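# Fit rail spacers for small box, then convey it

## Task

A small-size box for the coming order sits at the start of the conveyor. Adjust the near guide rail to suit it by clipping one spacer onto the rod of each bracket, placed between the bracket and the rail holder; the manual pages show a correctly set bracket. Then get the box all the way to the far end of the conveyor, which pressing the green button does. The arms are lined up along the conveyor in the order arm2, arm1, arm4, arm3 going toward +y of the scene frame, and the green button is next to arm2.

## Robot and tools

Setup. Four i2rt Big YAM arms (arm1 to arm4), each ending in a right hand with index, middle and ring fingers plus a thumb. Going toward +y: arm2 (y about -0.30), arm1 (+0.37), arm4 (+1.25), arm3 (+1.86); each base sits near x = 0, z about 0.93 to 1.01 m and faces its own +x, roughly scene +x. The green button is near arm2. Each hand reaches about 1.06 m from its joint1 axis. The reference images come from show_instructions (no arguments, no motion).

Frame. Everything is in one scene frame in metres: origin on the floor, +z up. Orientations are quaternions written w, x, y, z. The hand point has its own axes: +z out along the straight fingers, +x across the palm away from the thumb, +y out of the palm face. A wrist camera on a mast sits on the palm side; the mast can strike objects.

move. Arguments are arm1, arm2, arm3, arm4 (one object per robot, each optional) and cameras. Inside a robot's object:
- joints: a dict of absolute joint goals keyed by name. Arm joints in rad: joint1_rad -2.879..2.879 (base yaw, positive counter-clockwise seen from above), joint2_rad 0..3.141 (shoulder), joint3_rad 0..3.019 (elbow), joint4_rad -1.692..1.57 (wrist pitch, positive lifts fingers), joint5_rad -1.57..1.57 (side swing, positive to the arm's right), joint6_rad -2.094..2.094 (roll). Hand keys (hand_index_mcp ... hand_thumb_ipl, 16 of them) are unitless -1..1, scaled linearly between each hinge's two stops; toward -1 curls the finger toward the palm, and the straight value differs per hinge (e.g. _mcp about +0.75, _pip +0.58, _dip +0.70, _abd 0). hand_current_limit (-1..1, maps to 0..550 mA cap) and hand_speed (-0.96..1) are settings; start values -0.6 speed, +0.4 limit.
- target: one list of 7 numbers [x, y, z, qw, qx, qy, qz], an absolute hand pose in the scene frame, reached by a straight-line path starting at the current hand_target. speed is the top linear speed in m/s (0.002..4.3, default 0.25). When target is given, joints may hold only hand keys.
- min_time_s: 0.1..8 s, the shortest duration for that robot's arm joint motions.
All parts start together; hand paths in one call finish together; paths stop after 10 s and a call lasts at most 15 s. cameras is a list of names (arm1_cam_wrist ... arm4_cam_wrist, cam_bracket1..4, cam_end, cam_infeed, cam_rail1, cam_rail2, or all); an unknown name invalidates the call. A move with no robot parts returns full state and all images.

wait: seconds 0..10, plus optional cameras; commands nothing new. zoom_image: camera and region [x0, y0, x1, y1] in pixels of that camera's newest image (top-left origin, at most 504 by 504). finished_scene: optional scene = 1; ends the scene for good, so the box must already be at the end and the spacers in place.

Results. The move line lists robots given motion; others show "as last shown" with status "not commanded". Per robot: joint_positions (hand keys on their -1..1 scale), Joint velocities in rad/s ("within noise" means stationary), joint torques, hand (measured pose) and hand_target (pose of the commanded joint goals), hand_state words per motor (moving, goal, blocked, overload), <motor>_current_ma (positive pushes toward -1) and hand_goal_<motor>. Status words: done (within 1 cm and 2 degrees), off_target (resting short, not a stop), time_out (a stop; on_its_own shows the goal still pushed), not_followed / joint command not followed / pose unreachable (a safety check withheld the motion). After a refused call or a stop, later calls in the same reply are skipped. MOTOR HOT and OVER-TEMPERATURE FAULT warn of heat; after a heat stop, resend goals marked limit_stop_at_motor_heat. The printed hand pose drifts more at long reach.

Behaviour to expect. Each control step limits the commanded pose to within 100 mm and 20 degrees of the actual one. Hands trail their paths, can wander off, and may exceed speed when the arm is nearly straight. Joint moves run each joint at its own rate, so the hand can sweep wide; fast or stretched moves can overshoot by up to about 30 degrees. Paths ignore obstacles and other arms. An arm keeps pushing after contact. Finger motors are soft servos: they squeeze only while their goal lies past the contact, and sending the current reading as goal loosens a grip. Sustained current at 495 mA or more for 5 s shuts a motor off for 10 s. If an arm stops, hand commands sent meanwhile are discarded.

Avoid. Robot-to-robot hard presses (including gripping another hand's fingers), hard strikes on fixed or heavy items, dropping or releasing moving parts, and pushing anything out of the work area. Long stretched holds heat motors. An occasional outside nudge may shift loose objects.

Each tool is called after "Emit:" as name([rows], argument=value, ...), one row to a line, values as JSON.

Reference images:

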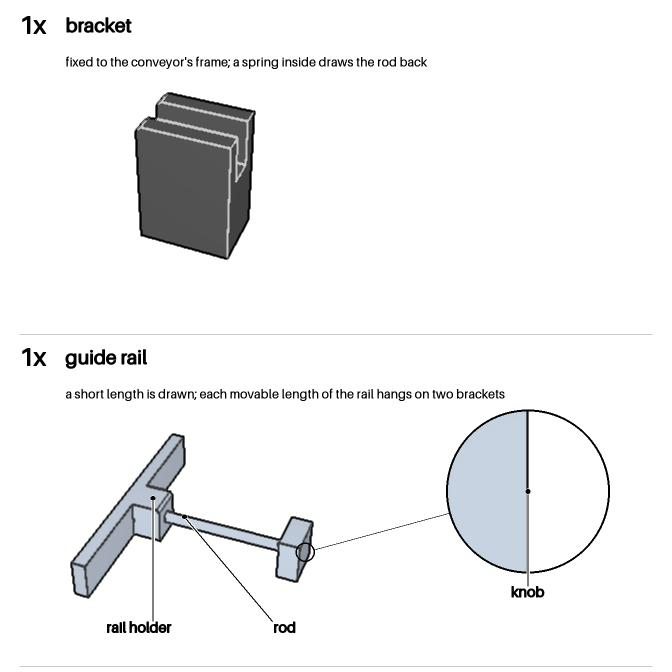

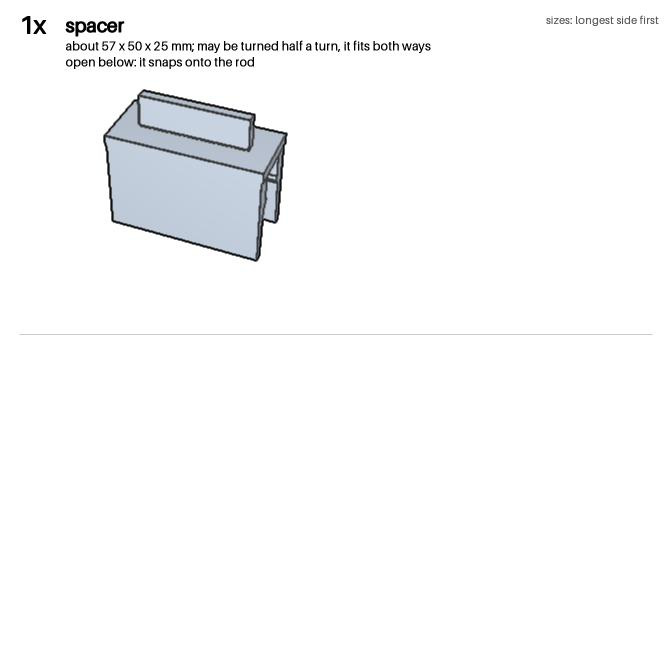

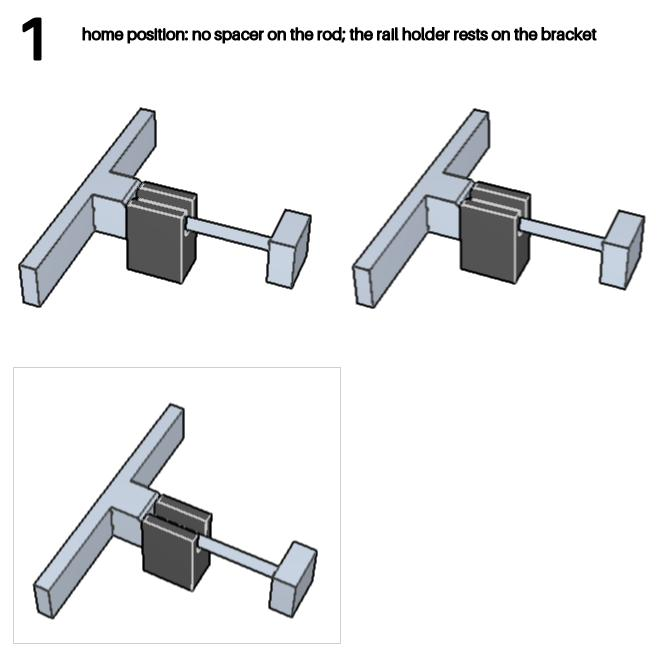

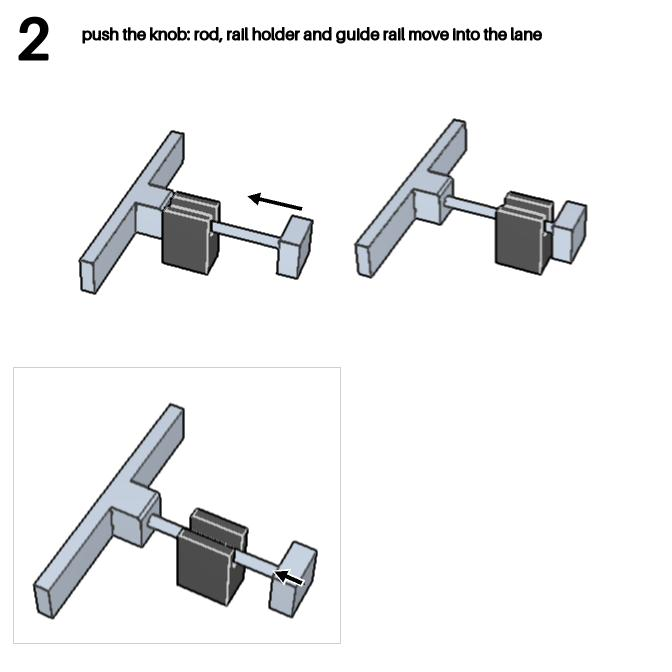

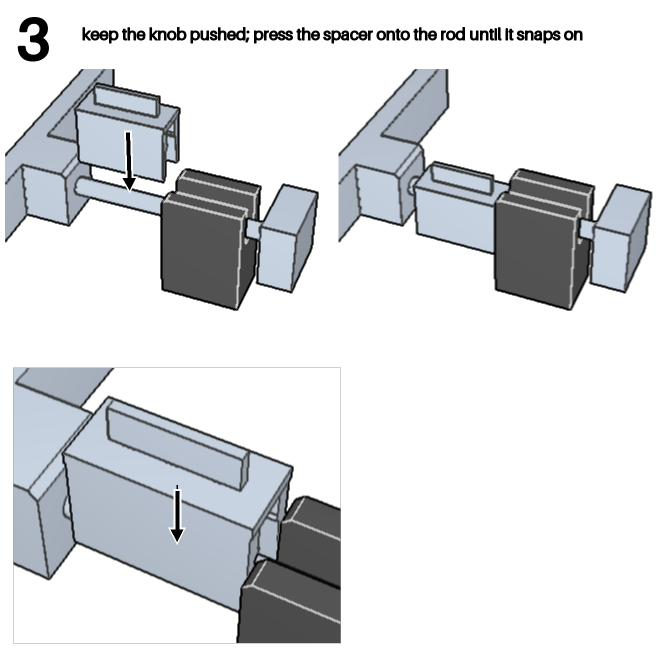

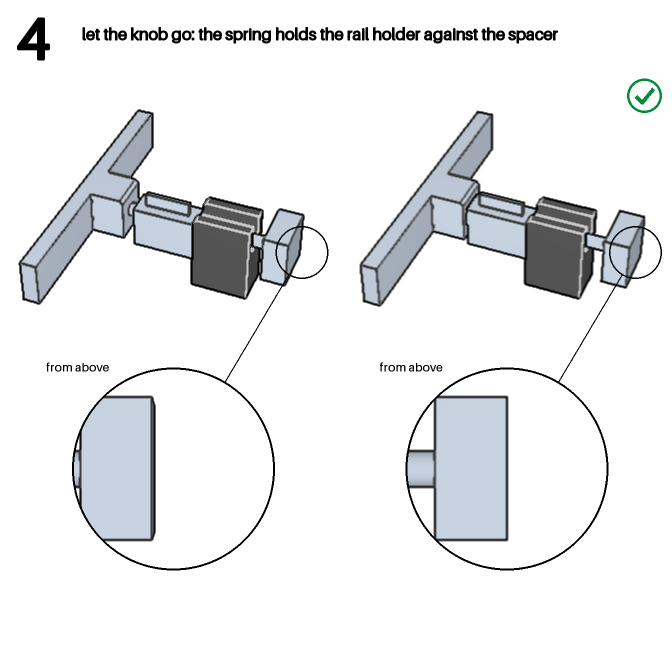

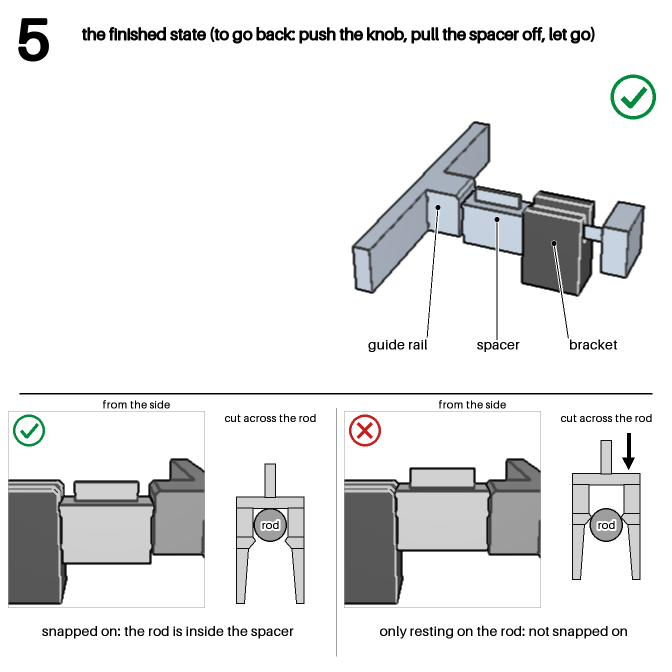

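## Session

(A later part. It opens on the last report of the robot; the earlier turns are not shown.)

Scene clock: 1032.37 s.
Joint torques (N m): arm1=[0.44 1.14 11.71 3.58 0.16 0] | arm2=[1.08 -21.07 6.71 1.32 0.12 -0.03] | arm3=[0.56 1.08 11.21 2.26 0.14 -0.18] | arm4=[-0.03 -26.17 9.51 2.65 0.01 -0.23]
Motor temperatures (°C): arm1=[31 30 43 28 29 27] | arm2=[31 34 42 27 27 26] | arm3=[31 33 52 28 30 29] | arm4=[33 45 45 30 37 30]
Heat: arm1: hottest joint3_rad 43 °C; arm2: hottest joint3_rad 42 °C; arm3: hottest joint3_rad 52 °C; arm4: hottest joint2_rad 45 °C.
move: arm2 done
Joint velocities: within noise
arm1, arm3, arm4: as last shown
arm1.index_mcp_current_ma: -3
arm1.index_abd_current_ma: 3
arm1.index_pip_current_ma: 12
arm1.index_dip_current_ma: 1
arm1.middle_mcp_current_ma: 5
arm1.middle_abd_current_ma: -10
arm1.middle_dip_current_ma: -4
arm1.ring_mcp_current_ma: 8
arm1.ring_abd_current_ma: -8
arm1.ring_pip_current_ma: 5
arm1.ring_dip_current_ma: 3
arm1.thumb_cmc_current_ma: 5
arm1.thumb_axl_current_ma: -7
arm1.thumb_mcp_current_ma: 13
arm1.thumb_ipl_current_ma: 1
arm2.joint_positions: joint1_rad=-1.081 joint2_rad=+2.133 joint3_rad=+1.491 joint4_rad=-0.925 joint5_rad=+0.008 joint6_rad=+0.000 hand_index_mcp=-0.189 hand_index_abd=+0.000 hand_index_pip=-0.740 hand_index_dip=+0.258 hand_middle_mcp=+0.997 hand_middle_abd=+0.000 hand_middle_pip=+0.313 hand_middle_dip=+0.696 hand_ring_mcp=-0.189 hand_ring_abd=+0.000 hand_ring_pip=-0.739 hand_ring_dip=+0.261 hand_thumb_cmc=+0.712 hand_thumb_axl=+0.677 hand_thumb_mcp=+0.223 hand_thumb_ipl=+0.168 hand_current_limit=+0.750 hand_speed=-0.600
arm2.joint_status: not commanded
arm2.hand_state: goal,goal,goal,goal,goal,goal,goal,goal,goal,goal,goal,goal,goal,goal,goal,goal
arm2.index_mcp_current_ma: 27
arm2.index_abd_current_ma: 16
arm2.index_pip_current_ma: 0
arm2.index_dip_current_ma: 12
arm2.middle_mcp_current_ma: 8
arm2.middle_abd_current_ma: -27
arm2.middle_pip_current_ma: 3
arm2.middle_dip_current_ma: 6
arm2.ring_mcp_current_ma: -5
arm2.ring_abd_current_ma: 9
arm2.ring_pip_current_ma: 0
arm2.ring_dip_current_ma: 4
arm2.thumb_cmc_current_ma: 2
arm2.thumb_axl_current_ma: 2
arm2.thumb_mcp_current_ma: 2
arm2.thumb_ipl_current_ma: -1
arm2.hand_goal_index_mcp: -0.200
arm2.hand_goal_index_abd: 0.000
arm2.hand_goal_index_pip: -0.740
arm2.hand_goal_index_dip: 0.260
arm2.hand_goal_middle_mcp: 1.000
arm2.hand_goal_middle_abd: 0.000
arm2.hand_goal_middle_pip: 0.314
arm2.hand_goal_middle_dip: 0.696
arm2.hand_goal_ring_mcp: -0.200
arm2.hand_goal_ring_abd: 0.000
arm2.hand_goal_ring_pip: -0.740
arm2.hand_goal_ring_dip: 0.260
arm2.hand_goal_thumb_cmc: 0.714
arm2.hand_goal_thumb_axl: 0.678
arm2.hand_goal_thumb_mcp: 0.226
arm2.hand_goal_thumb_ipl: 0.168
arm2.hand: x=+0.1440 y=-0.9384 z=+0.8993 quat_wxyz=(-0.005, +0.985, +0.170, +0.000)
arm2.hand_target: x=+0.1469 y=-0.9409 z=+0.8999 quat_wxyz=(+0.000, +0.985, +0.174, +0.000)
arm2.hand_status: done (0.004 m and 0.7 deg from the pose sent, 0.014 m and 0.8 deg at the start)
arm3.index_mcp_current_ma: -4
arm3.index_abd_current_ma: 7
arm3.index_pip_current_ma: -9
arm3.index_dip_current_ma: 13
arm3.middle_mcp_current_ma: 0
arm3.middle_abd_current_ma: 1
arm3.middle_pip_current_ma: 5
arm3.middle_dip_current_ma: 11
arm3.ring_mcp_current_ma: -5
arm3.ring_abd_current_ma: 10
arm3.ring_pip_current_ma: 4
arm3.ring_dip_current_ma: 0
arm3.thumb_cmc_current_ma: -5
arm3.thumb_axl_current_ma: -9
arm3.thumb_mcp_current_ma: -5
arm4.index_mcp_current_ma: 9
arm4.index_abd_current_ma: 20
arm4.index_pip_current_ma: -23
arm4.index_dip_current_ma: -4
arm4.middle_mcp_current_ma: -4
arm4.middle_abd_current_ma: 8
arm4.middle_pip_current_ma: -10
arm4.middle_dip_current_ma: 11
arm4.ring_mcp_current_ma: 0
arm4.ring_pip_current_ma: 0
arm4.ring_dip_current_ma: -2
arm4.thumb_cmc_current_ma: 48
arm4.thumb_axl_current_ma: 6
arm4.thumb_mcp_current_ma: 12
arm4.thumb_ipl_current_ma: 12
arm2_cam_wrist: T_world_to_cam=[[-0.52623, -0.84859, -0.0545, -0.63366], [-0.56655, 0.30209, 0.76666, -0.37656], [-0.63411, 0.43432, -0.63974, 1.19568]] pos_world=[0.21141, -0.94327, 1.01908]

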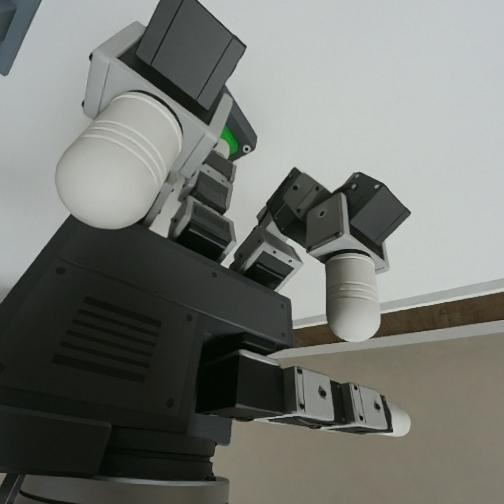

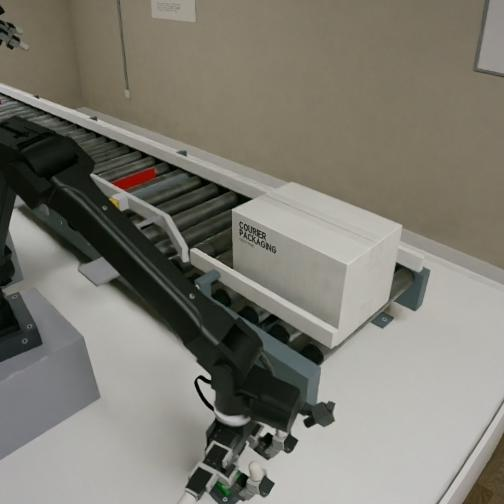

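Emit:
move(arm2={"target":[0.145,-0.934,0.888,0,0.9848,0.1736,0],"speed":0.05}, cameras=["arm2_cam_wrist","cam_infeed"])

Emit:
zoom_image(camera="arm2_cam_wrist", region=[140, 40, 340, 240])

Emit:
zoom_image(camera="cam_infeed", region=[130, 340, 330, 504])

Scene clock: 1038.67 s.
Joint torques (N m): arm1=[0.5 1.03 11.7 3.58 0.15 0] | arm2=[0.79 -20.72 5.93 1.4 0.12 -0.05] | arm3=[0.56 1.08 11.19 2.28 0.14 -0.18] | arm4=[-0.03 -25.93 9.58 2.63 0.02 -0.21]
Motor temperatures (°C): arm1=[31 30 43 28 29 27] | arm2=[31 35 41 27 27 26] | arm3=[31 33 52 28 30 29] | arm4=[33 45 45 30 37 30]
Heat: arm1: hottest joint3_rad 43 °C; arm2: hottest joint3_rad 41 °C; arm3: hottest joint3_rad 52 °C; arm4: hottest joint2_rad 45 °C.
move: arm2 done
Joint velocities: within noise
arm1, arm3, arm4: as last shown
arm1.index_mcp_current_ma: -8
arm1.index_abd_current_ma: -11
arm1.index_dip_current_ma: -7
arm1.middle_mcp_current_ma: -6
arm1.middle_abd_current_ma: -9
arm1.middle_pip_current_ma: -12
arm1.middle_dip_current_ma: 5
arm1.ring_abd_current_ma: -4
arm1.ring_pip_current_ma: 23
arm1.ring_dip_current_ma: -24
arm1.thumb_cmc_current_ma: 0
arm1.thumb_axl_current_ma: 2
arm1.thumb_mcp_current_ma: 10
arm1.thumb_ipl_current_ma: -24
arm2.joint_positions: joint1_rad=-1.081 joint2_rad=+2.133 joint3_rad=+1.466 joint4_rad=-0.893 joint5_rad=+0.008 joint6_rad=+0.000 hand_index_mcp=-0.189 hand_index_abd=+0.000 hand_index_pip=-0.740 hand_index_dip=+0.258 hand_middle_mcp=+1.000 hand_middle_abd=+0.000 hand_middle_pip=+0.318 hand_middle_dip=+0.697 hand_ring_mcp=-0.189 hand_ring_abd=+0.000 hand_ring_pip=-0.739 hand_ring_dip=+0.261 hand_thumb_cmc=+0.712 hand_thumb_axl=+0.677 hand_thumb_mcp=+0.223 hand_thumb_ipl=+0.168 hand_current_limit=+0.750 hand_speed=-0.600
arm2.joint_status: not commanded
arm2.hand_state: goal,goal,goal,goal,goal,goal,goal,goal,goal,goal,goal,goal,goal,goal,goal,goal
arm2.index_mcp_current_ma: 15
arm2.index_abd_current_ma: -3
arm2.index_pip_current_ma: 1
arm2.index_dip_current_ma: 7
arm2.middle_mcp_current_ma: 0
arm2.middle_abd_current_ma: 9
arm2.middle_pip_current_ma: -3
arm2.middle_dip_current_ma: 7
arm2.ring_mcp_current_ma: -1
arm2.ring_abd_current_ma: 4
arm2.ring_pip_current_ma: -11
arm2.ring_dip_current_ma: 15
arm2.thumb_cmc_current_ma: 4
arm2.thumb_axl_current_ma: 5
arm2.thumb_mcp_current_ma: -1
arm2.thumb_ipl_current_ma: 2
arm2.hand_goal_index_mcp: -0.200
arm2.hand_goal_index_abd: 0.000
arm2.hand_goal_index_pip: -0.740
arm2.hand_goal_index_dip: 0.260
arm2.hand_goal_middle_mcp: 1.000
arm2.hand_goal_middle_abd: 0.000
arm2.hand_goal_middle_pip: 0.314
arm2.hand_goal_middle_dip: 0.696
arm2.hand_goal_ring_mcp: -0.200
arm2.hand_goal_ring_abd: 0.000
arm2.hand_goal_ring_pip: -0.740
arm2.hand_goal_ring_dip: 0.260
arm2.hand_goal_thumb_cmc: 0.714
arm2.hand_goal_thumb_axl: 0.678
arm2.hand_goal_thumb_mcp: 0.226
arm2.hand_goal_thumb_ipl: 0.168
arm2.hand: x=+0.1427 y=-0.9346 z=+0.8925 quat_wxyz=(-0.002, +0.985, +0.170, +0.001)
arm2.hand_target: x=+0.1449 y=-0.9340 z=+0.8882 quat_wxyz=(+0.000, +0.985, +0.174, +0.000)
arm2.hand_status: done (0.005 m and 0.4 deg from the pose sent, 0.012 m and 0.7 deg at the start)
arm3.index_mcp_current_ma: 1
arm3.index_abd_current_ma: 4
arm3.index_pip_current_ma: -2
arm3.index_dip_current_ma: 5
arm3.middle_mcp_current_ma: -11
arm3.middle_abd_current_ma: 9
arm3.middle_dip_current_ma: 13
arm3.ring_mcp_current_ma: -13
arm3.ring_abd_current_ma: 6
arm3.ring_pip_current_ma: 1
arm3.ring_dip_current_ma: 5
arm3.thumb_cmc_current_ma: -6
arm3.thumb_axl_current_ma: -3
arm3.thumb_ipl_current_ma: -7
arm4.index_mcp_current_ma: 7
arm4.index_abd_current_ma: 18
arm4.index_pip_current_ma: -19
arm4.index_dip_current_ma: 1
arm4.middle_mcp_current_ma: 4
arm4.middle_dip_current_ma: 14
arm4.ring_mcp_current_ma: 2
arm4.ring_abd_current_ma: 10
arm4.ring_pip_current_ma: -4
arm4.ring_dip_current_ma: 1
arm4.thumb_cmc_current_ma: 50
arm4.thumb_axl_current_ma: 1
arm4.thumb_mcp_current_ma: 8
arm4.thumb_ipl_current_ma: 16
arm2_cam_wrist: T_world_to_cam=[[-0.52615, -0.84892, -0.04998, -0.63577], [-0.56839, 0.30735, 0.76319, -0.365], [-0.63253, 0.42996, -0.64424, 1.18853]] pos_world=[0.20981, -0.93856, 1.01248]

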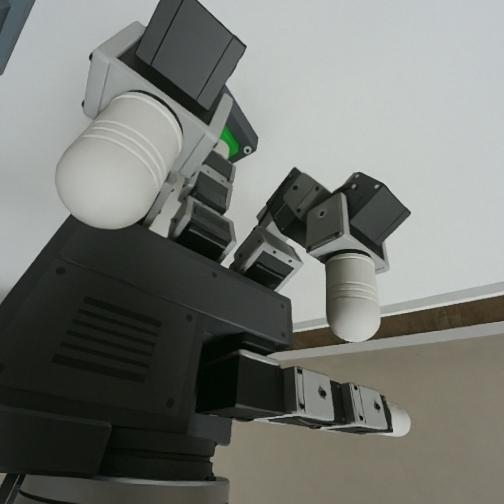

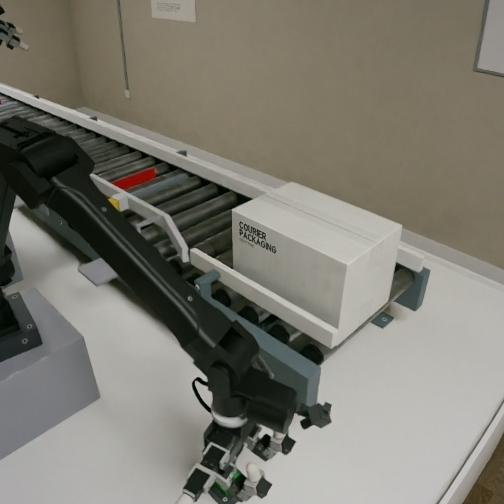

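Scaled by 2.520 from the camera's image (finer frame: 720x720).

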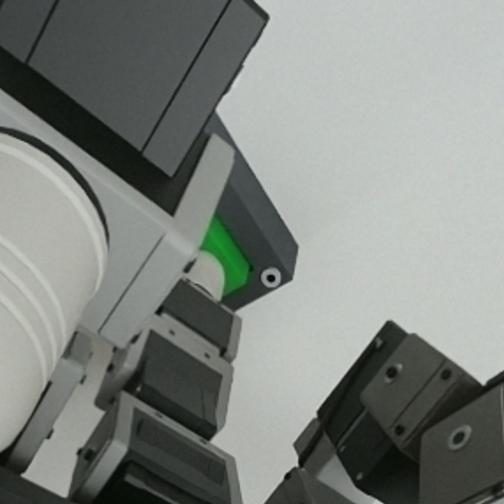

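Scaled by 2.520 from the camera's image (finer frame: 720x720).

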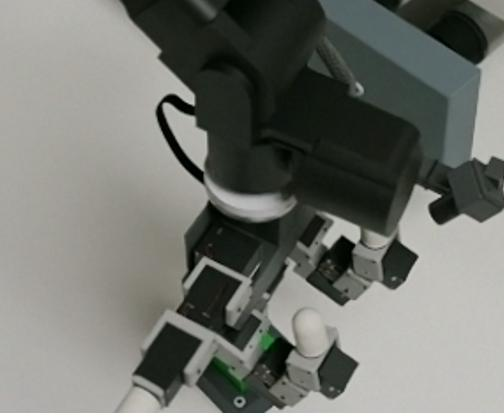

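Emit:
move(arm2={"target":[0.145,-0.934,0.877,0,0.9848,0.1736,0],"speed":0.05}, cameras=["arm2_cam_wrist","cam_infeed"])

Emit:
zoom_image(camera="arm2_cam_wrist", region=[140, 40, 340, 240])

Scene clock: 1042.03 s.
Joint torques (N m): arm1=[0.56 1.08 11.75 3.55 0.15 -0.01] | arm2=[0.73 -19.43 6.12 1.63 0.12 -0.04] | arm3=[0.5 1.08 11.21 2.28 0.14 -0.18] | arm4=[0.15 -25.93 9.55 2.59 -0.01 -0.22]
Motor temperatures (°C): arm1=[31 30 43 28 29 27] | arm2=[31 35 41 27 27 26] | arm3=[31 33 52 28 30 29] | arm4=[33 45 45 30 37 30]
Heat: arm1: hottest joint3_rad 43 °C; arm2: hottest joint3_rad 41 °C; arm3: hottest joint3_rad 52 °C; arm4: hottest joint2_rad 45 °C.
move: arm2 off_target
Joint velocities: within noise
arm1, arm3, arm4: as last shown
arm1.index_mcp_current_ma: -4
arm1.index_abd_current_ma: -14
arm1.index_pip_current_ma: -6
arm1.index_dip_current_ma: -17
arm1.middle_mcp_current_ma: -9
arm1.middle_abd_current_ma: 0
arm1.middle_pip_current_ma: -14
arm1.middle_dip_current_ma: -19
arm1.ring_mcp_current_ma: 15
arm1.ring_abd_current_ma: -14
arm1.ring_pip_current_ma: 14
arm1.ring_dip_current_ma: -16
arm1.thumb_cmc_current_ma: -5
arm1.thumb_axl_current_ma: 1
arm1.thumb_mcp_current_ma: 18
arm1.thumb_ipl_current_ma: -13
arm2.joint_positions: joint1_rad=-1.081 joint2_rad=+2.139 joint3_rad=+1.461 joint4_rad=-0.877 joint5_rad=+0.008 joint6_rad=+0.000 hand_index_mcp=-0.189 hand_index_abd=+0.000 hand_index_pip=-0.740 hand_index_dip=+0.258 hand_middle_mcp=+1.000 hand_middle_abd=+0.001 hand_middle_pip=+0.325 hand_middle_dip=+0.700 hand_ring_mcp=-0.189 hand_ring_abd=+0.000 hand_ring_pip=-0.739 hand_ring_dip=+0.261 hand_thumb_cmc=+0.712 hand_thumb_axl=+0.677 hand_thumb_mcp=+0.223 hand_thumb_ipl=+0.168 hand_current_limit=+0.750 hand_speed=-0.600
arm2.joint_status: not commanded
arm2.hand_state: goal,goal,goal,goal,goal,goal,goal,goal,goal,goal,goal,goal,goal,goal,goal,goal
arm2.index_mcp_current_ma: 21
arm2.index_abd_current_ma: -3
arm2.index_pip_current_ma: 4
arm2.index_dip_current_ma: 8
arm2.middle_mcp_current_ma: 3
arm2.middle_abd_current_ma: -12
arm2.middle_pip_current_ma: -6
arm2.middle_dip_current_ma: 5
arm2.ring_mcp_current_ma: -15
arm2.ring_abd_current_ma: 1
arm2.ring_pip_current_ma: -4
arm2.ring_dip_current_ma: 20
arm2.thumb_cmc_current_ma: 25
arm2.thumb_axl_current_ma: 0
arm2.thumb_mcp_current_ma: -4
arm2.thumb_ipl_current_ma: 3
arm2.hand_goal_index_mcp: -0.200
arm2.hand_goal_index_abd: 0.000
arm2.hand_goal_index_pip: -0.740
arm2.hand_goal_index_dip: 0.260
arm2.hand_goal_middle_mcp: 1.000
arm2.hand_goal_middle_abd: 0.000
arm2.hand_goal_middle_pip: 0.314
arm2.hand_goal_middle_dip: 0.696
arm2.hand_goal_ring_mcp: -0.200
arm2.hand_goal_ring_abd: 0.000
arm2.hand_goal_ring_pip: -0.740
arm2.hand_goal_ring_dip: 0.260
arm2.hand_goal_thumb_cmc: 0.714
arm2.hand_goal_thumb_axl: 0.678
arm2.hand_goal_thumb_mcp: 0.226
arm2.hand_goal_thumb_ipl: 0.168
arm2.hand: x=+0.1429 y=-0.9349 z=+0.8884 quat_wxyz=(+0.001, +0.985, +0.170, +0.001)
arm2.hand_target: x=+0.1449 y=-0.9337 z=+0.8772 quat_wxyz=(+0.000, +0.985, +0.174, +0.000)
arm2.hand_status: off_target (0.012 m and 0.4 deg from the pose sent, 0.016 m and 0.5 deg at the start)
arm3.index_mcp_current_ma: -8
arm3.index_abd_current_ma: 12
arm3.index_pip_current_ma: 0
arm3.index_dip_current_ma: 6
arm3.middle_mcp_current_ma: 5
arm3.middle_abd_current_ma: 4
arm3.middle_pip_current_ma: 8
arm3.ring_mcp_current_ma: -9
arm3.ring_abd_current_ma: 5
arm3.ring_pip_current_ma: 0
arm3.thumb_cmc_current_ma: -1
arm3.thumb_axl_current_ma: 3
arm3.thumb_mcp_current_ma: -7
arm3.thumb_ipl_current_ma: -2
arm4.index_mcp_current_ma: 9
arm4.index_abd_current_ma: 11
arm4.index_dip_current_ma: 0
arm4.middle_mcp_current_ma: 9
arm4.middle_abd_current_ma: 1
arm4.middle_pip_current_ma: -4
arm4.middle_dip_current_ma: 12
arm4.ring_mcp_current_ma: 5
arm4.ring_abd_current_ma: 5
arm4.ring_pip_current_ma: 8
arm4.ring_dip_current_ma: -1
arm4.thumb_cmc_current_ma: 42
arm4.thumb_axl_current_ma: 0
arm4.thumb_mcp_current_ma: 5
arm4.thumb_ipl_current_ma: 10
arm2_cam_wrist: T_world_to_cam=[[-0.5261, -0.84916, -0.04635, -0.63966], [-0.56978, 0.3115, 0.76047, -0.35524], [-0.63133, 0.42649, -0.64772, 1.18583]] pos_world=[0.20971, -0.93826, 1.00859]

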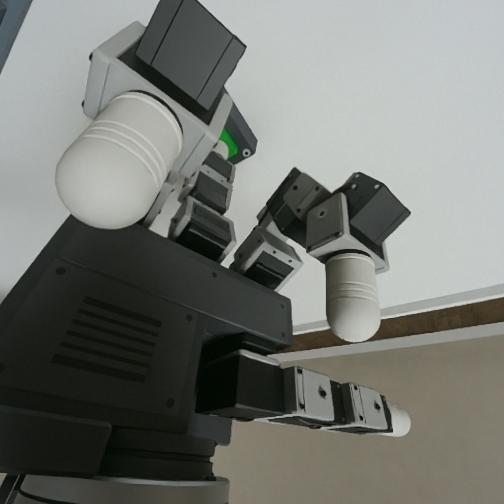

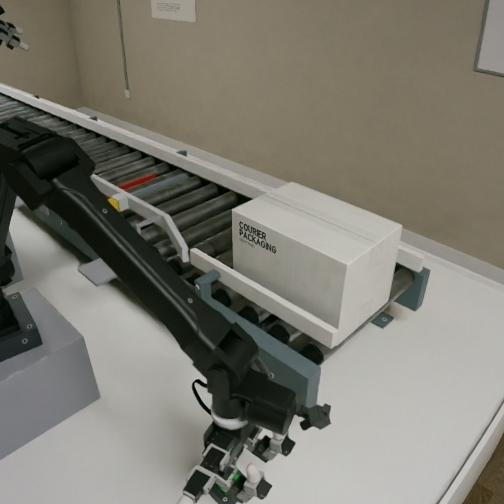

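Scaled by 2.520 from the camera's image (finer frame: 720x720).

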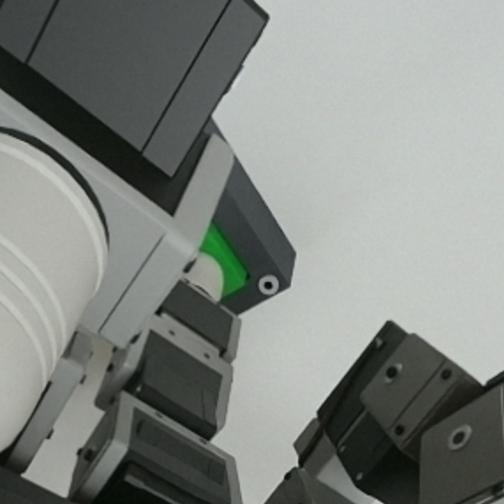

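Emit:
move(arm2={"target":[0.145,-0.934,0.862,0,0.9848,0.1736,0],"speed":0.05}, cameras=["arm2_cam_wrist","cam_infeed"])

Emit:
zoom_image(camera="arm2_cam_wrist", region=[140, 40, 340, 240])

Scene clock: 1045.83 s.
Joint torques (N m): arm1=[0.73 1.2 11.75 3.58 0.15 -0.02] | arm2=[1.32 -17.96 5.98 2.22 0.09 -0.05] | arm3=[0.56 1.14 11.22 2.26 0.14 -0.17] | arm4=[-0.26 -26.11 9.48 2.65 -0.02 -0.22]
Motor temperatures (°C): arm1=[31 30 43 28 29 27] | arm2=[31 35 41 27 27 26] | arm3=[31 33 52 28 30 29] | arm4=[33 45 45 30 37 30]
Heat: arm1: hottest joint3_rad 43 °C; arm2: hottest joint3_rad 41 °C; arm3: hottest joint3_rad 52 °C; arm4: hottest joint2_rad 45 °C.
move: arm2 off_target
Joint velocities: within noise
arm1, arm3, arm4: as last shown
arm1.index_mcp_current_ma: 2
arm1.index_abd_current_ma: -6
arm1.index_pip_current_ma: -11
arm1.index_dip_current_ma: 5
arm1.middle_mcp_current_ma: 12
arm1.middle_abd_current_ma: -4
arm1.middle_pip_current_ma: 17
arm1.middle_dip_current_ma: 9
arm1.ring_mcp_current_ma: -10
arm1.ring_abd_current_ma: -17
arm1.ring_pip_current_ma: 12
arm1.ring_dip_current_ma: 4
arm1.thumb_cmc_current_ma: 6
arm1.thumb_axl_current_ma: -2
arm1.thumb_mcp_current_ma: 4
arm1.thumb_ipl_current_ma: -24
arm2.joint_positions: joint1_rad=-1.081 joint2_rad=+2.146 joint3_rad=+1.461 joint4_rad=-0.861 joint5_rad=+0.008 joint6_rad=+0.000 hand_index_mcp=-0.189 hand_index_abd=+0.000 hand_index_pip=-0.740 hand_index_dip=+0.258 hand_middle_mcp=+1.001 hand_middle_abd=+0.002 hand_middle_pip=+0.349 hand_middle_dip=+0.712 hand_ring_mcp=-0.189 hand_ring_abd=+0.000 hand_ring_pip=-0.739 hand_ring_dip=+0.261 hand_thumb_cmc=+0.712 hand_thumb_axl=+0.677 hand_thumb_mcp=+0.223 hand_thumb_ipl=+0.168 hand_current_limit=+0.750 hand_speed=-0.600
arm2.joint_status: not commanded
arm2.hand_state: goal,goal,goal,goal,goal,goal,blocked,goal,goal,goal,goal,goal,goal,goal,goal,goal
arm2.index_mcp_current_ma: 14
arm2.index_abd_current_ma: 9
arm2.index_pip_current_ma: 18
arm2.index_dip_current_ma: 6
arm2.middle_mcp_current_ma: 0
arm2.middle_abd_current_ma: -9
arm2.middle_pip_current_ma: 25
arm2.middle_dip_current_ma: 0
arm2.ring_mcp_current_ma: -5
arm2.ring_abd_current_ma: 17
arm2.ring_pip_current_ma: -3
arm2.ring_dip_current_ma: 18
arm2.thumb_cmc_current_ma: 15
arm2.thumb_axl_current_ma: -2
arm2.thumb_mcp_current_ma: -7
arm2.thumb_ipl_current_ma: -4
arm2.hand_goal_index_mcp: -0.200
arm2.hand_goal_index_abd: 0.000
arm2.hand_goal_index_pip: -0.740
arm2.hand_goal_index_dip: 0.260
arm2.hand_goal_middle_mcp: 1.000
arm2.hand_goal_middle_abd: 0.000
arm2.hand_goal_middle_pip: 0.314
arm2.hand_goal_middle_dip: 0.696
arm2.hand_goal_ring_mcp: -0.200
arm2.hand_goal_ring_abd: 0.000
arm2.hand_goal_ring_pip: -0.740
arm2.hand_goal_ring_dip: 0.260
arm2.hand_goal_thumb_cmc: 0.714
arm2.hand_goal_thumb_axl: 0.678
arm2.hand_goal_thumb_mcp: 0.226
arm2.hand_goal_thumb_ipl: 0.168
arm2.hand: x=+0.1437 y=-0.9370 z=+0.8849 quat_wxyz=(+0.005, +0.985, +0.170, +0.002)
arm2.hand_target: x=+0.1447 y=-0.9332 z=+0.8627 quat_wxyz=(+0.000, +0.985, +0.174, +0.000)
arm2.hand_status: off_target (0.023 m and 0.7 deg from the pose sent, 0.026 m and 0.4 deg at the start)
arm3.index_mcp_current_ma: -11
arm3.index_abd_current_ma: 1
arm3.index_pip_current_ma: 6
arm3.middle_mcp_current_ma: -8
arm3.middle_abd_current_ma: 5
arm3.middle_pip_current_ma: 13
arm3.middle_dip_current_ma: 6
arm3.ring_abd_current_ma: 7
arm3.ring_pip_current_ma: -3
arm3.ring_dip_current_ma: 1
arm3.thumb_cmc_current_ma: -10
arm3.thumb_axl_current_ma: -6
arm3.thumb_ipl_current_ma: 4
arm4.index_mcp_current_ma: 3
arm4.index_abd_current_ma: 15
arm4.index_pip_current_ma: -17
arm4.index_dip_current_ma: -7
arm4.middle_mcp_current_ma: 3
arm4.middle_pip_current_ma: -10
arm4.ring_abd_current_ma: -3
arm4.ring_pip_current_ma: 2
arm4.ring_dip_current_ma: -8
arm4.thumb_cmc_current_ma: 44
arm4.thumb_axl_current_ma: 5
arm4.thumb_mcp_current_ma: 4
arm4.thumb_ipl_current_ma: 7
arm2_cam_wrist: T_world_to_cam=[[-0.52606, -0.84945, -0.04117, -0.64606], [-0.57189, 0.31751, 0.75639, -0.34183], [-0.62945, 0.42145, -0.65282, 1.18445]] pos_world=[0.2102, -0.93945, 1.00519]

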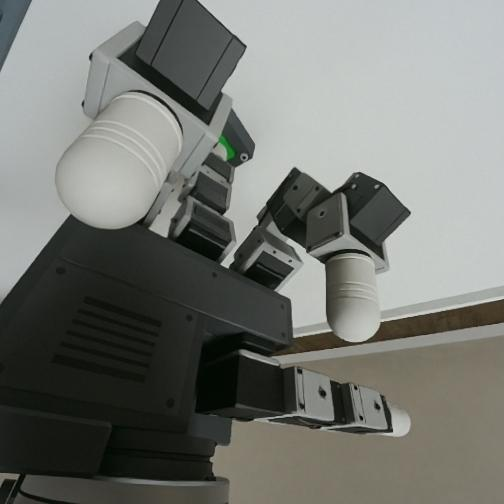

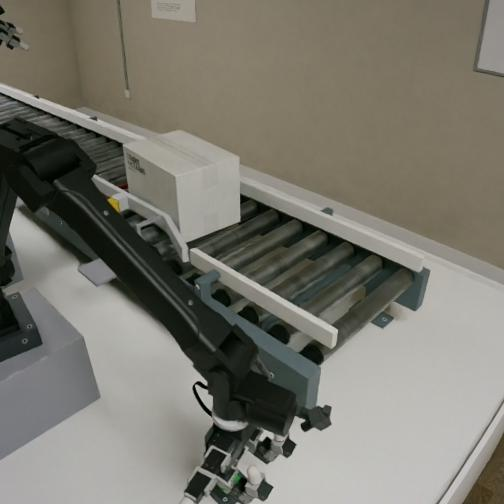

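Scaled by 2.520 from the camera's image (finer frame: 720x720).

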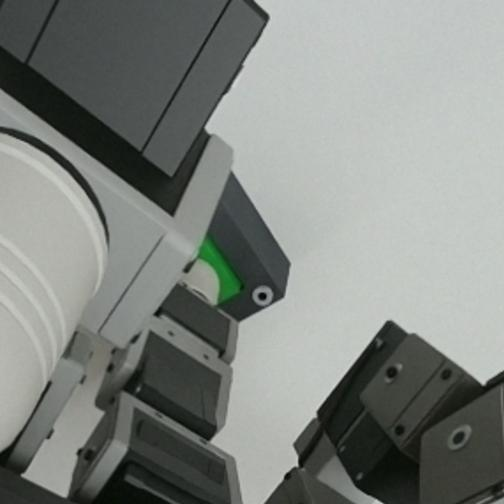

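Emit:
wait(seconds=1, cameras=["cam_infeed","cam_rail1","cam_rail2","cam_end","cam_bracket1"])

Scene clock: 1048.97 s.
Joint torques (N m): arm1=[0.44 0.97 11.78 3.58 0.14 -0.01] | arm2=[0.97 -17.61 5.94 2.22 0.1 -0.05] | arm3=[0.56 1.14 11.22 2.26 0.14 -0.18] | arm4=[0.21 -25.88 9.47 2.61 0 -0.24]
Motor temperatures (°C): arm1=[31 30 43 28 29 27] | arm2=[31 35 41 27 27 26] | arm3=[31 33 52 28 30 29] | arm4=[32 45 45 30 37 30]
Heat: arm1: hottest joint3_rad 43 °C; arm2: hottest joint3_rad 41 °C; arm3: hottest joint3_rad 52 °C; arm4: hottest joint2_rad 45 °C.
Joint velocities: within noise
arm1.joint_positions: joint1_rad=+0.049 joint2_rad=+0.623 joint3_rad=+1.375 joint4_rad=-1.239 joint5_rad=+0.007 joint6_rad=+0.541 hand_index_mcp=+0.771 hand_index_abd=+0.336 hand_index_pip=+0.584 hand_index_dip=+0.692 hand_middle_mcp=+0.770 hand_middle_abd=-0.174 hand_middle_pip=+0.584 hand_middle_dip=+0.703 hand_ring_mcp=-0.003 hand_ring_abd=-0.011 hand_ring_pip=-0.728 hand_ring_dip=+0.693 hand_thumb_cmc=+0.731 hand_thumb_axl=+0.677 hand_thumb_mcp=+0.212 hand_thumb_ipl=+0.168 hand_current_limit=+0.750 hand_speed=-0.600
arm1.joint_status: not commanded
arm1.hand_state: goal,goal,goal,goal,goal,blocked,goal,goal,blocked,goal,goal,goal,goal,goal,goal,goal
arm1.index_mcp_current_ma: 6
arm1.index_abd_current_ma: -8
arm1.index_pip_current_ma: 6
arm1.index_dip_current_ma: -5
arm1.middle_mcp_current_ma: 7
arm1.middle_abd_current_ma: -10
arm1.middle_pip_current_ma: -13
arm1.middle_dip_current_ma: -11
arm1.ring_mcp_current_ma: 18
arm1.ring_abd_current_ma: -25
arm1.ring_pip_current_ma: -4
arm1.ring_dip_current_ma: 7
arm1.thumb_cmc_current_ma: 8
arm1.thumb_axl_current_ma: -6
arm1.thumb_mcp_current_ma: 25
arm1.thumb_ipl_current_ma: -25
arm1.hand_goal_index_mcp: 0.754
arm1.hand_goal_index_abd: 0.350
arm1.hand_goal_index_pip: 0.576
arm1.hand_goal_index_dip: 0.696
arm1.hand_goal_middle_mcp: 0.754
arm1.hand_goal_middle_abd: -0.200
arm1.hand_goal_middle_pip: 0.576
arm1.hand_goal_middle_dip: 0.696
arm1.hand_goal_ring_mcp: -0.070
arm1.hand_goal_ring_abd: 0.000
arm1.hand_goal_ring_pip: -0.740
arm1.hand_goal_ring_dip: 0.696
arm1.hand_goal_thumb_cmc: 0.714
arm1.hand_goal_thumb_axl: 0.678
arm1.hand_goal_thumb_mcp: 0.226
arm1.hand_goal_thumb_ipl: 0.168
arm1.hand: x=+0.3369 y=+0.3308 z=+1.5393 quat_wxyz=(+0.233, +0.729, +0.455, +0.456)
arm1.hand_target: x=+0.3317 y=+0.3281 z=+1.5601 quat_wxyz=(+0.243, +0.721, +0.444, +0.474)
arm1.hand_status: not commanded
arm2.joint_positions: joint1_rad=-1.081 joint2_rad=+2.146 joint3_rad=+1.461 joint4_rad=-0.861 joint5_rad=+0.008 joint6_rad=+0.000 hand_index_mcp=-0.189 hand_index_abd=+0.000 hand_index_pip=-0.740 hand_index_dip=+0.258 hand_middle_mcp=+1.001 hand_middle_abd=+0.002 hand_middle_pip=+0.349 hand_middle_dip=+0.712 hand_ring_mcp=-0.189 hand_ring_abd=+0.000 hand_ring_pip=-0.739 hand_ring_dip=+0.261 hand_thumb_cmc=+0.712 hand_thumb_axl=+0.677 hand_thumb_mcp=+0.223 hand_thumb_ipl=+0.168 hand_current_limit=+0.750 hand_speed=-0.600
arm2.joint_status: not commanded
arm2.hand_state: goal,goal,goal,goal,goal,goal,blocked,goal,goal,goal,goal,goal,goal,goal,goal,goal
arm2.index_mcp_current_ma: 11
arm2.index_abd_current_ma: 13
arm2.index_pip_current_ma: -8
arm2.index_dip_current_ma: 5
arm2.middle_mcp_current_ma: 11
arm2.middle_abd_current_ma: -3
arm2.middle_pip_current_ma: 29
arm2.middle_dip_current_ma: -3
arm2.ring_mcp_current_ma: -7
arm2.ring_abd_current_ma: 6
arm2.ring_pip_current_ma: -8
arm2.ring_dip_current_ma: 3
arm2.thumb_cmc_current_ma: 3
arm2.thumb_axl_current_ma: -4
arm2.thumb_mcp_current_ma: 13
arm2.thumb_ipl_current_ma: 0
arm2.hand_goal_index_mcp: -0.200
arm2.hand_goal_index_abd: 0.000
arm2.hand_goal_index_pip: -0.740
arm2.hand_goal_index_dip: 0.260
arm2.hand_goal_middle_mcp: 1.000
arm2.hand_goal_middle_abd: 0.000
arm2.hand_goal_middle_pip: 0.314
arm2.hand_goal_middle_dip: 0.696
arm2.hand_goal_ring_mcp: -0.200
arm2.hand_goal_ring_abd: 0.000
arm2.hand_goal_ring_pip: -0.740
arm2.hand_goal_ring_dip: 0.260
arm2.hand_goal_thumb_cmc: 0.714
arm2.hand_goal_thumb_axl: 0.678
arm2.hand_goal_thumb_mcp: 0.226
arm2.hand_goal_thumb_ipl: 0.168
arm2.hand: x=+0.1437 y=-0.9370 z=+0.8849 quat_wxyz=(+0.005, +0.985, +0.170, +0.002)
arm2.hand_target: x=+0.1447 y=-0.9332 z=+0.8627 quat_wxyz=(+0.000, +0.985, +0.174, +0.000)
arm2.hand_status: off_target (0.023 m and 0.7 deg from the pose sent, 0.026 m and 0.4 deg at the start)
arm3.joint_positions: joint1_rad=-0.104 joint2_rad=+0.612 joint3_rad=+1.327 joint4_rad=-1.152 joint5_rad=+0.038 joint6_rad=+1.084 hand_index_mcp=+0.756 hand_index_abd=+0.001 hand_index_pip=+0.577 hand_index_dip=+0.696 hand_middle_mcp=+0.756 hand_middle_abd=+0.002 hand_middle_pip=+0.577 hand_middle_dip=+0.696 hand_ring_mcp=+0.756 hand_ring_abd=+0.001 hand_ring_pip=+0.577 hand_ring_dip=+0.696 hand_thumb_cmc=+0.715 hand_thumb_axl=+0.677 hand_thumb_mcp=+0.226 hand_thumb_ipl=+0.168 hand_current_limit=+0.400 hand_speed=-0.600
arm3.joint_status: not commanded
arm3.hand_state: goal,goal,goal,goal,goal,goal,goal,goal,goal,goal,goal,goal,goal,goal,goal,goal
arm3.index_mcp_current_ma: -9
arm3.index_abd_current_ma: 9
arm3.index_pip_current_ma: -4
arm3.index_dip_current_ma: 8
arm3.middle_mcp_current_ma: 5
arm3.middle_abd_current_ma: 7
arm3.middle_pip_current_ma: 11
arm3.middle_dip_current_ma: 3
arm3.ring_mcp_current_ma: -11
arm3.ring_abd_current_ma: 2
arm3.ring_pip_current_ma: -4
arm3.ring_dip_current_ma: 2
arm3.thumb_cmc_current_ma: -4
arm3.thumb_axl_current_ma: -9
arm3.thumb_mcp_current_ma: -11
arm3.thumb_ipl_current_ma: 5
arm3.hand_goal_index_mcp: 0.754
arm3.hand_goal_index_abd: 0.000
arm3.hand_goal_index_pip: 0.576
arm3.hand_goal_index_dip: 0.696
arm3.hand_goal_middle_mcp: 0.754
arm3.hand_goal_middle_abd: 0.000
arm3.hand_goal_middle_pip: 0.576
arm3.hand_goal_middle_dip: 0.696
arm3.hand_goal_ring_mcp: 0.754
arm3.hand_goal_ring_abd: 0.000
arm3.hand_goal_ring_pip: 0.576
arm3.hand_goal_ring_dip: 0.696
arm3.hand_goal_thumb_cmc: 0.714
arm3.hand_goal_thumb_axl: 0.678
arm3.hand_goal_thumb_mcp: 0.226
arm3.hand_goal_thumb_ipl: 0.168
arm3.hand: x=+0.1920 y=+1.7236 z=+1.4967 quat_wxyz=(+0.183, +0.835, +0.123, +0.504)
arm3.hand_target: x=+0.1889 y=+1.7240 z=+1.5076 quat_wxyz=(+0.186, +0.829, +0.122, +0.514)
arm3.hand_status: not commanded
arm4.joint_positions: joint1_rad=-1.438 joint2_rad=+2.426 joint3_rad=+1.504 joint4_rad=+0.889 joint5_rad=+0.282 joint6_rad=+1.554 hand_index_mcp=-0.188 hand_index_abd=+0.021 hand_index_pip=-0.761 hand_index_dip=+0.256 hand_middle_mcp=-0.192 hand_middle_abd=+0.007 hand_middle_pip=-0.738 hand_middle_dip=+0.265 hand_ring_mcp=-0.193 hand_ring_abd=+0.161 hand_ring_pip=-0.739 hand_ring_dip=+0.263 hand_thumb_cmc=-0.527 hand_thumb_axl=+0.678 hand_thumb_mcp=+0.230 hand_thumb_ipl=+0.168 hand_current_limit=+0.600 hand_speed=-0.600
arm4.joint_status: not commanded
arm4.hand_state: goal,blocked,blocked,goal,goal,goal,goal,goal,goal,overload,goal,goal,blocked,goal,goal,goal
arm4.index_mcp_current_ma: 3
arm4.index_abd_current_ma: 18
arm4.index_pip_current_ma: -19
arm4.index_dip_current_ma: -3
arm4.middle_mcp_current_ma: 4
arm4.middle_abd_current_ma: 4
arm4.middle_pip_current_ma: -3
arm4.middle_dip_current_ma: 8
arm4.ring_mcp_current_ma: 2
arm4.ring_abd_current_ma: 5
arm4.ring_pip_current_ma: 5
arm4.ring_dip_current_ma: -9
arm4.thumb_cmc_current_ma: 51
arm4.thumb_axl_current_ma: 8
arm4.thumb_mcp_current_ma: 8
arm4.thumb_ipl_current_ma: 9
arm4.hand_goal_index_mcp: -0.200
arm4.hand_goal_index_abd: 0.000
arm4.hand_goal_index_pip: -0.740
arm4.hand_goal_index_dip: 0.260
arm4.hand_goal_middle_mcp: -0.200
arm4.hand_goal_middle_abd: 0.000
arm4.hand_goal_middle_pip: -0.740
arm4.hand_goal_middle_dip: 0.260
arm4.hand_goal_ring_mcp: -0.200
arm4.hand_goal_ring_abd: 0.000
arm4.hand_goal_ring_pip: -0.740
arm4.hand_goal_ring_dip: 0.260
arm4.hand_goal_thumb_cmc: -0.570
arm4.hand_goal_thumb_axl: 0.678
arm4.hand_goal_thumb_mcp: 0.226
arm4.hand_goal_thumb_ipl: 0.168
arm4.hand: x=+0.1018 y=+0.4429 z=+0.9956 quat_wxyz=(+0.499, +0.512, -0.508, +0.481)
arm4.hand_target: x=+0.0955 y=+0.4299 z=+1.0058 quat_wxyz=(+0.506, +0.495, -0.507, +0.493)
arm4.hand_status: not commanded
wait: 1.00 s; at rest from the start
pictures: cam_bracket1, cam_end, cam_infeed, cam_rail1, cam_rail2

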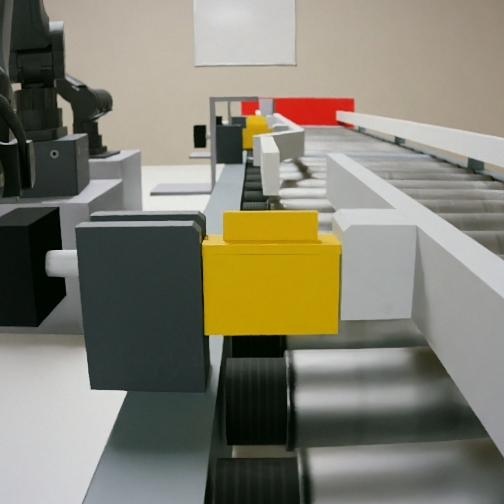

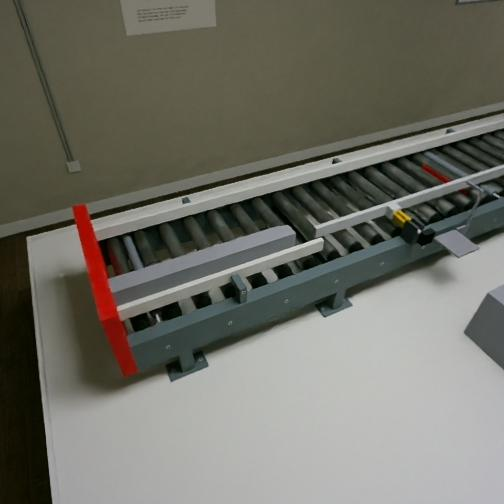

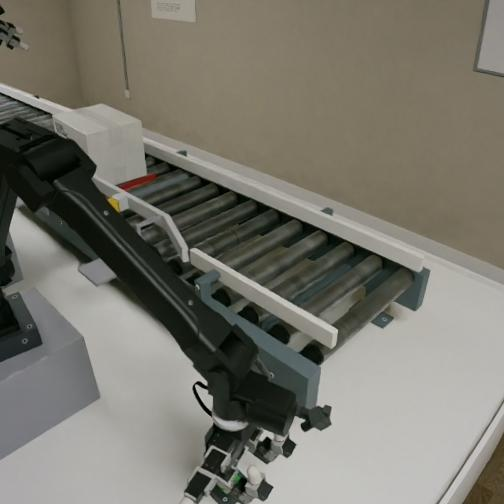

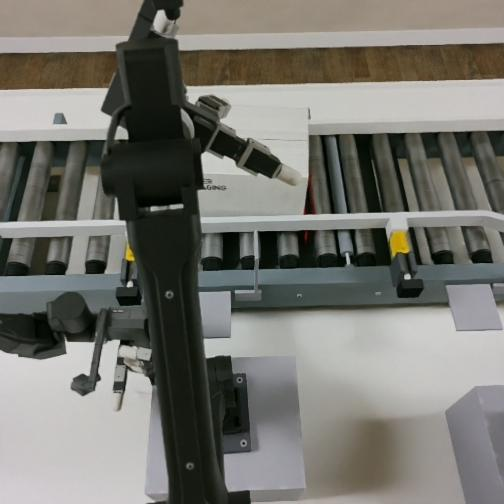

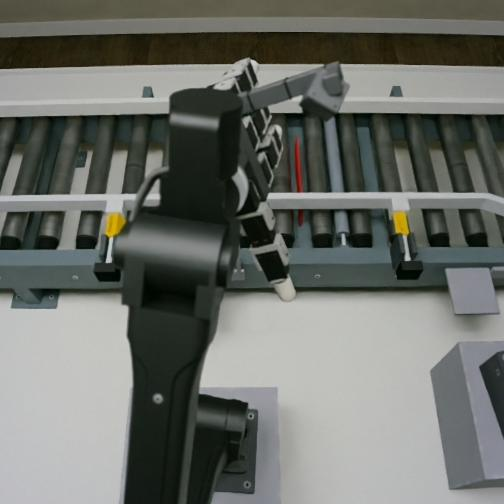

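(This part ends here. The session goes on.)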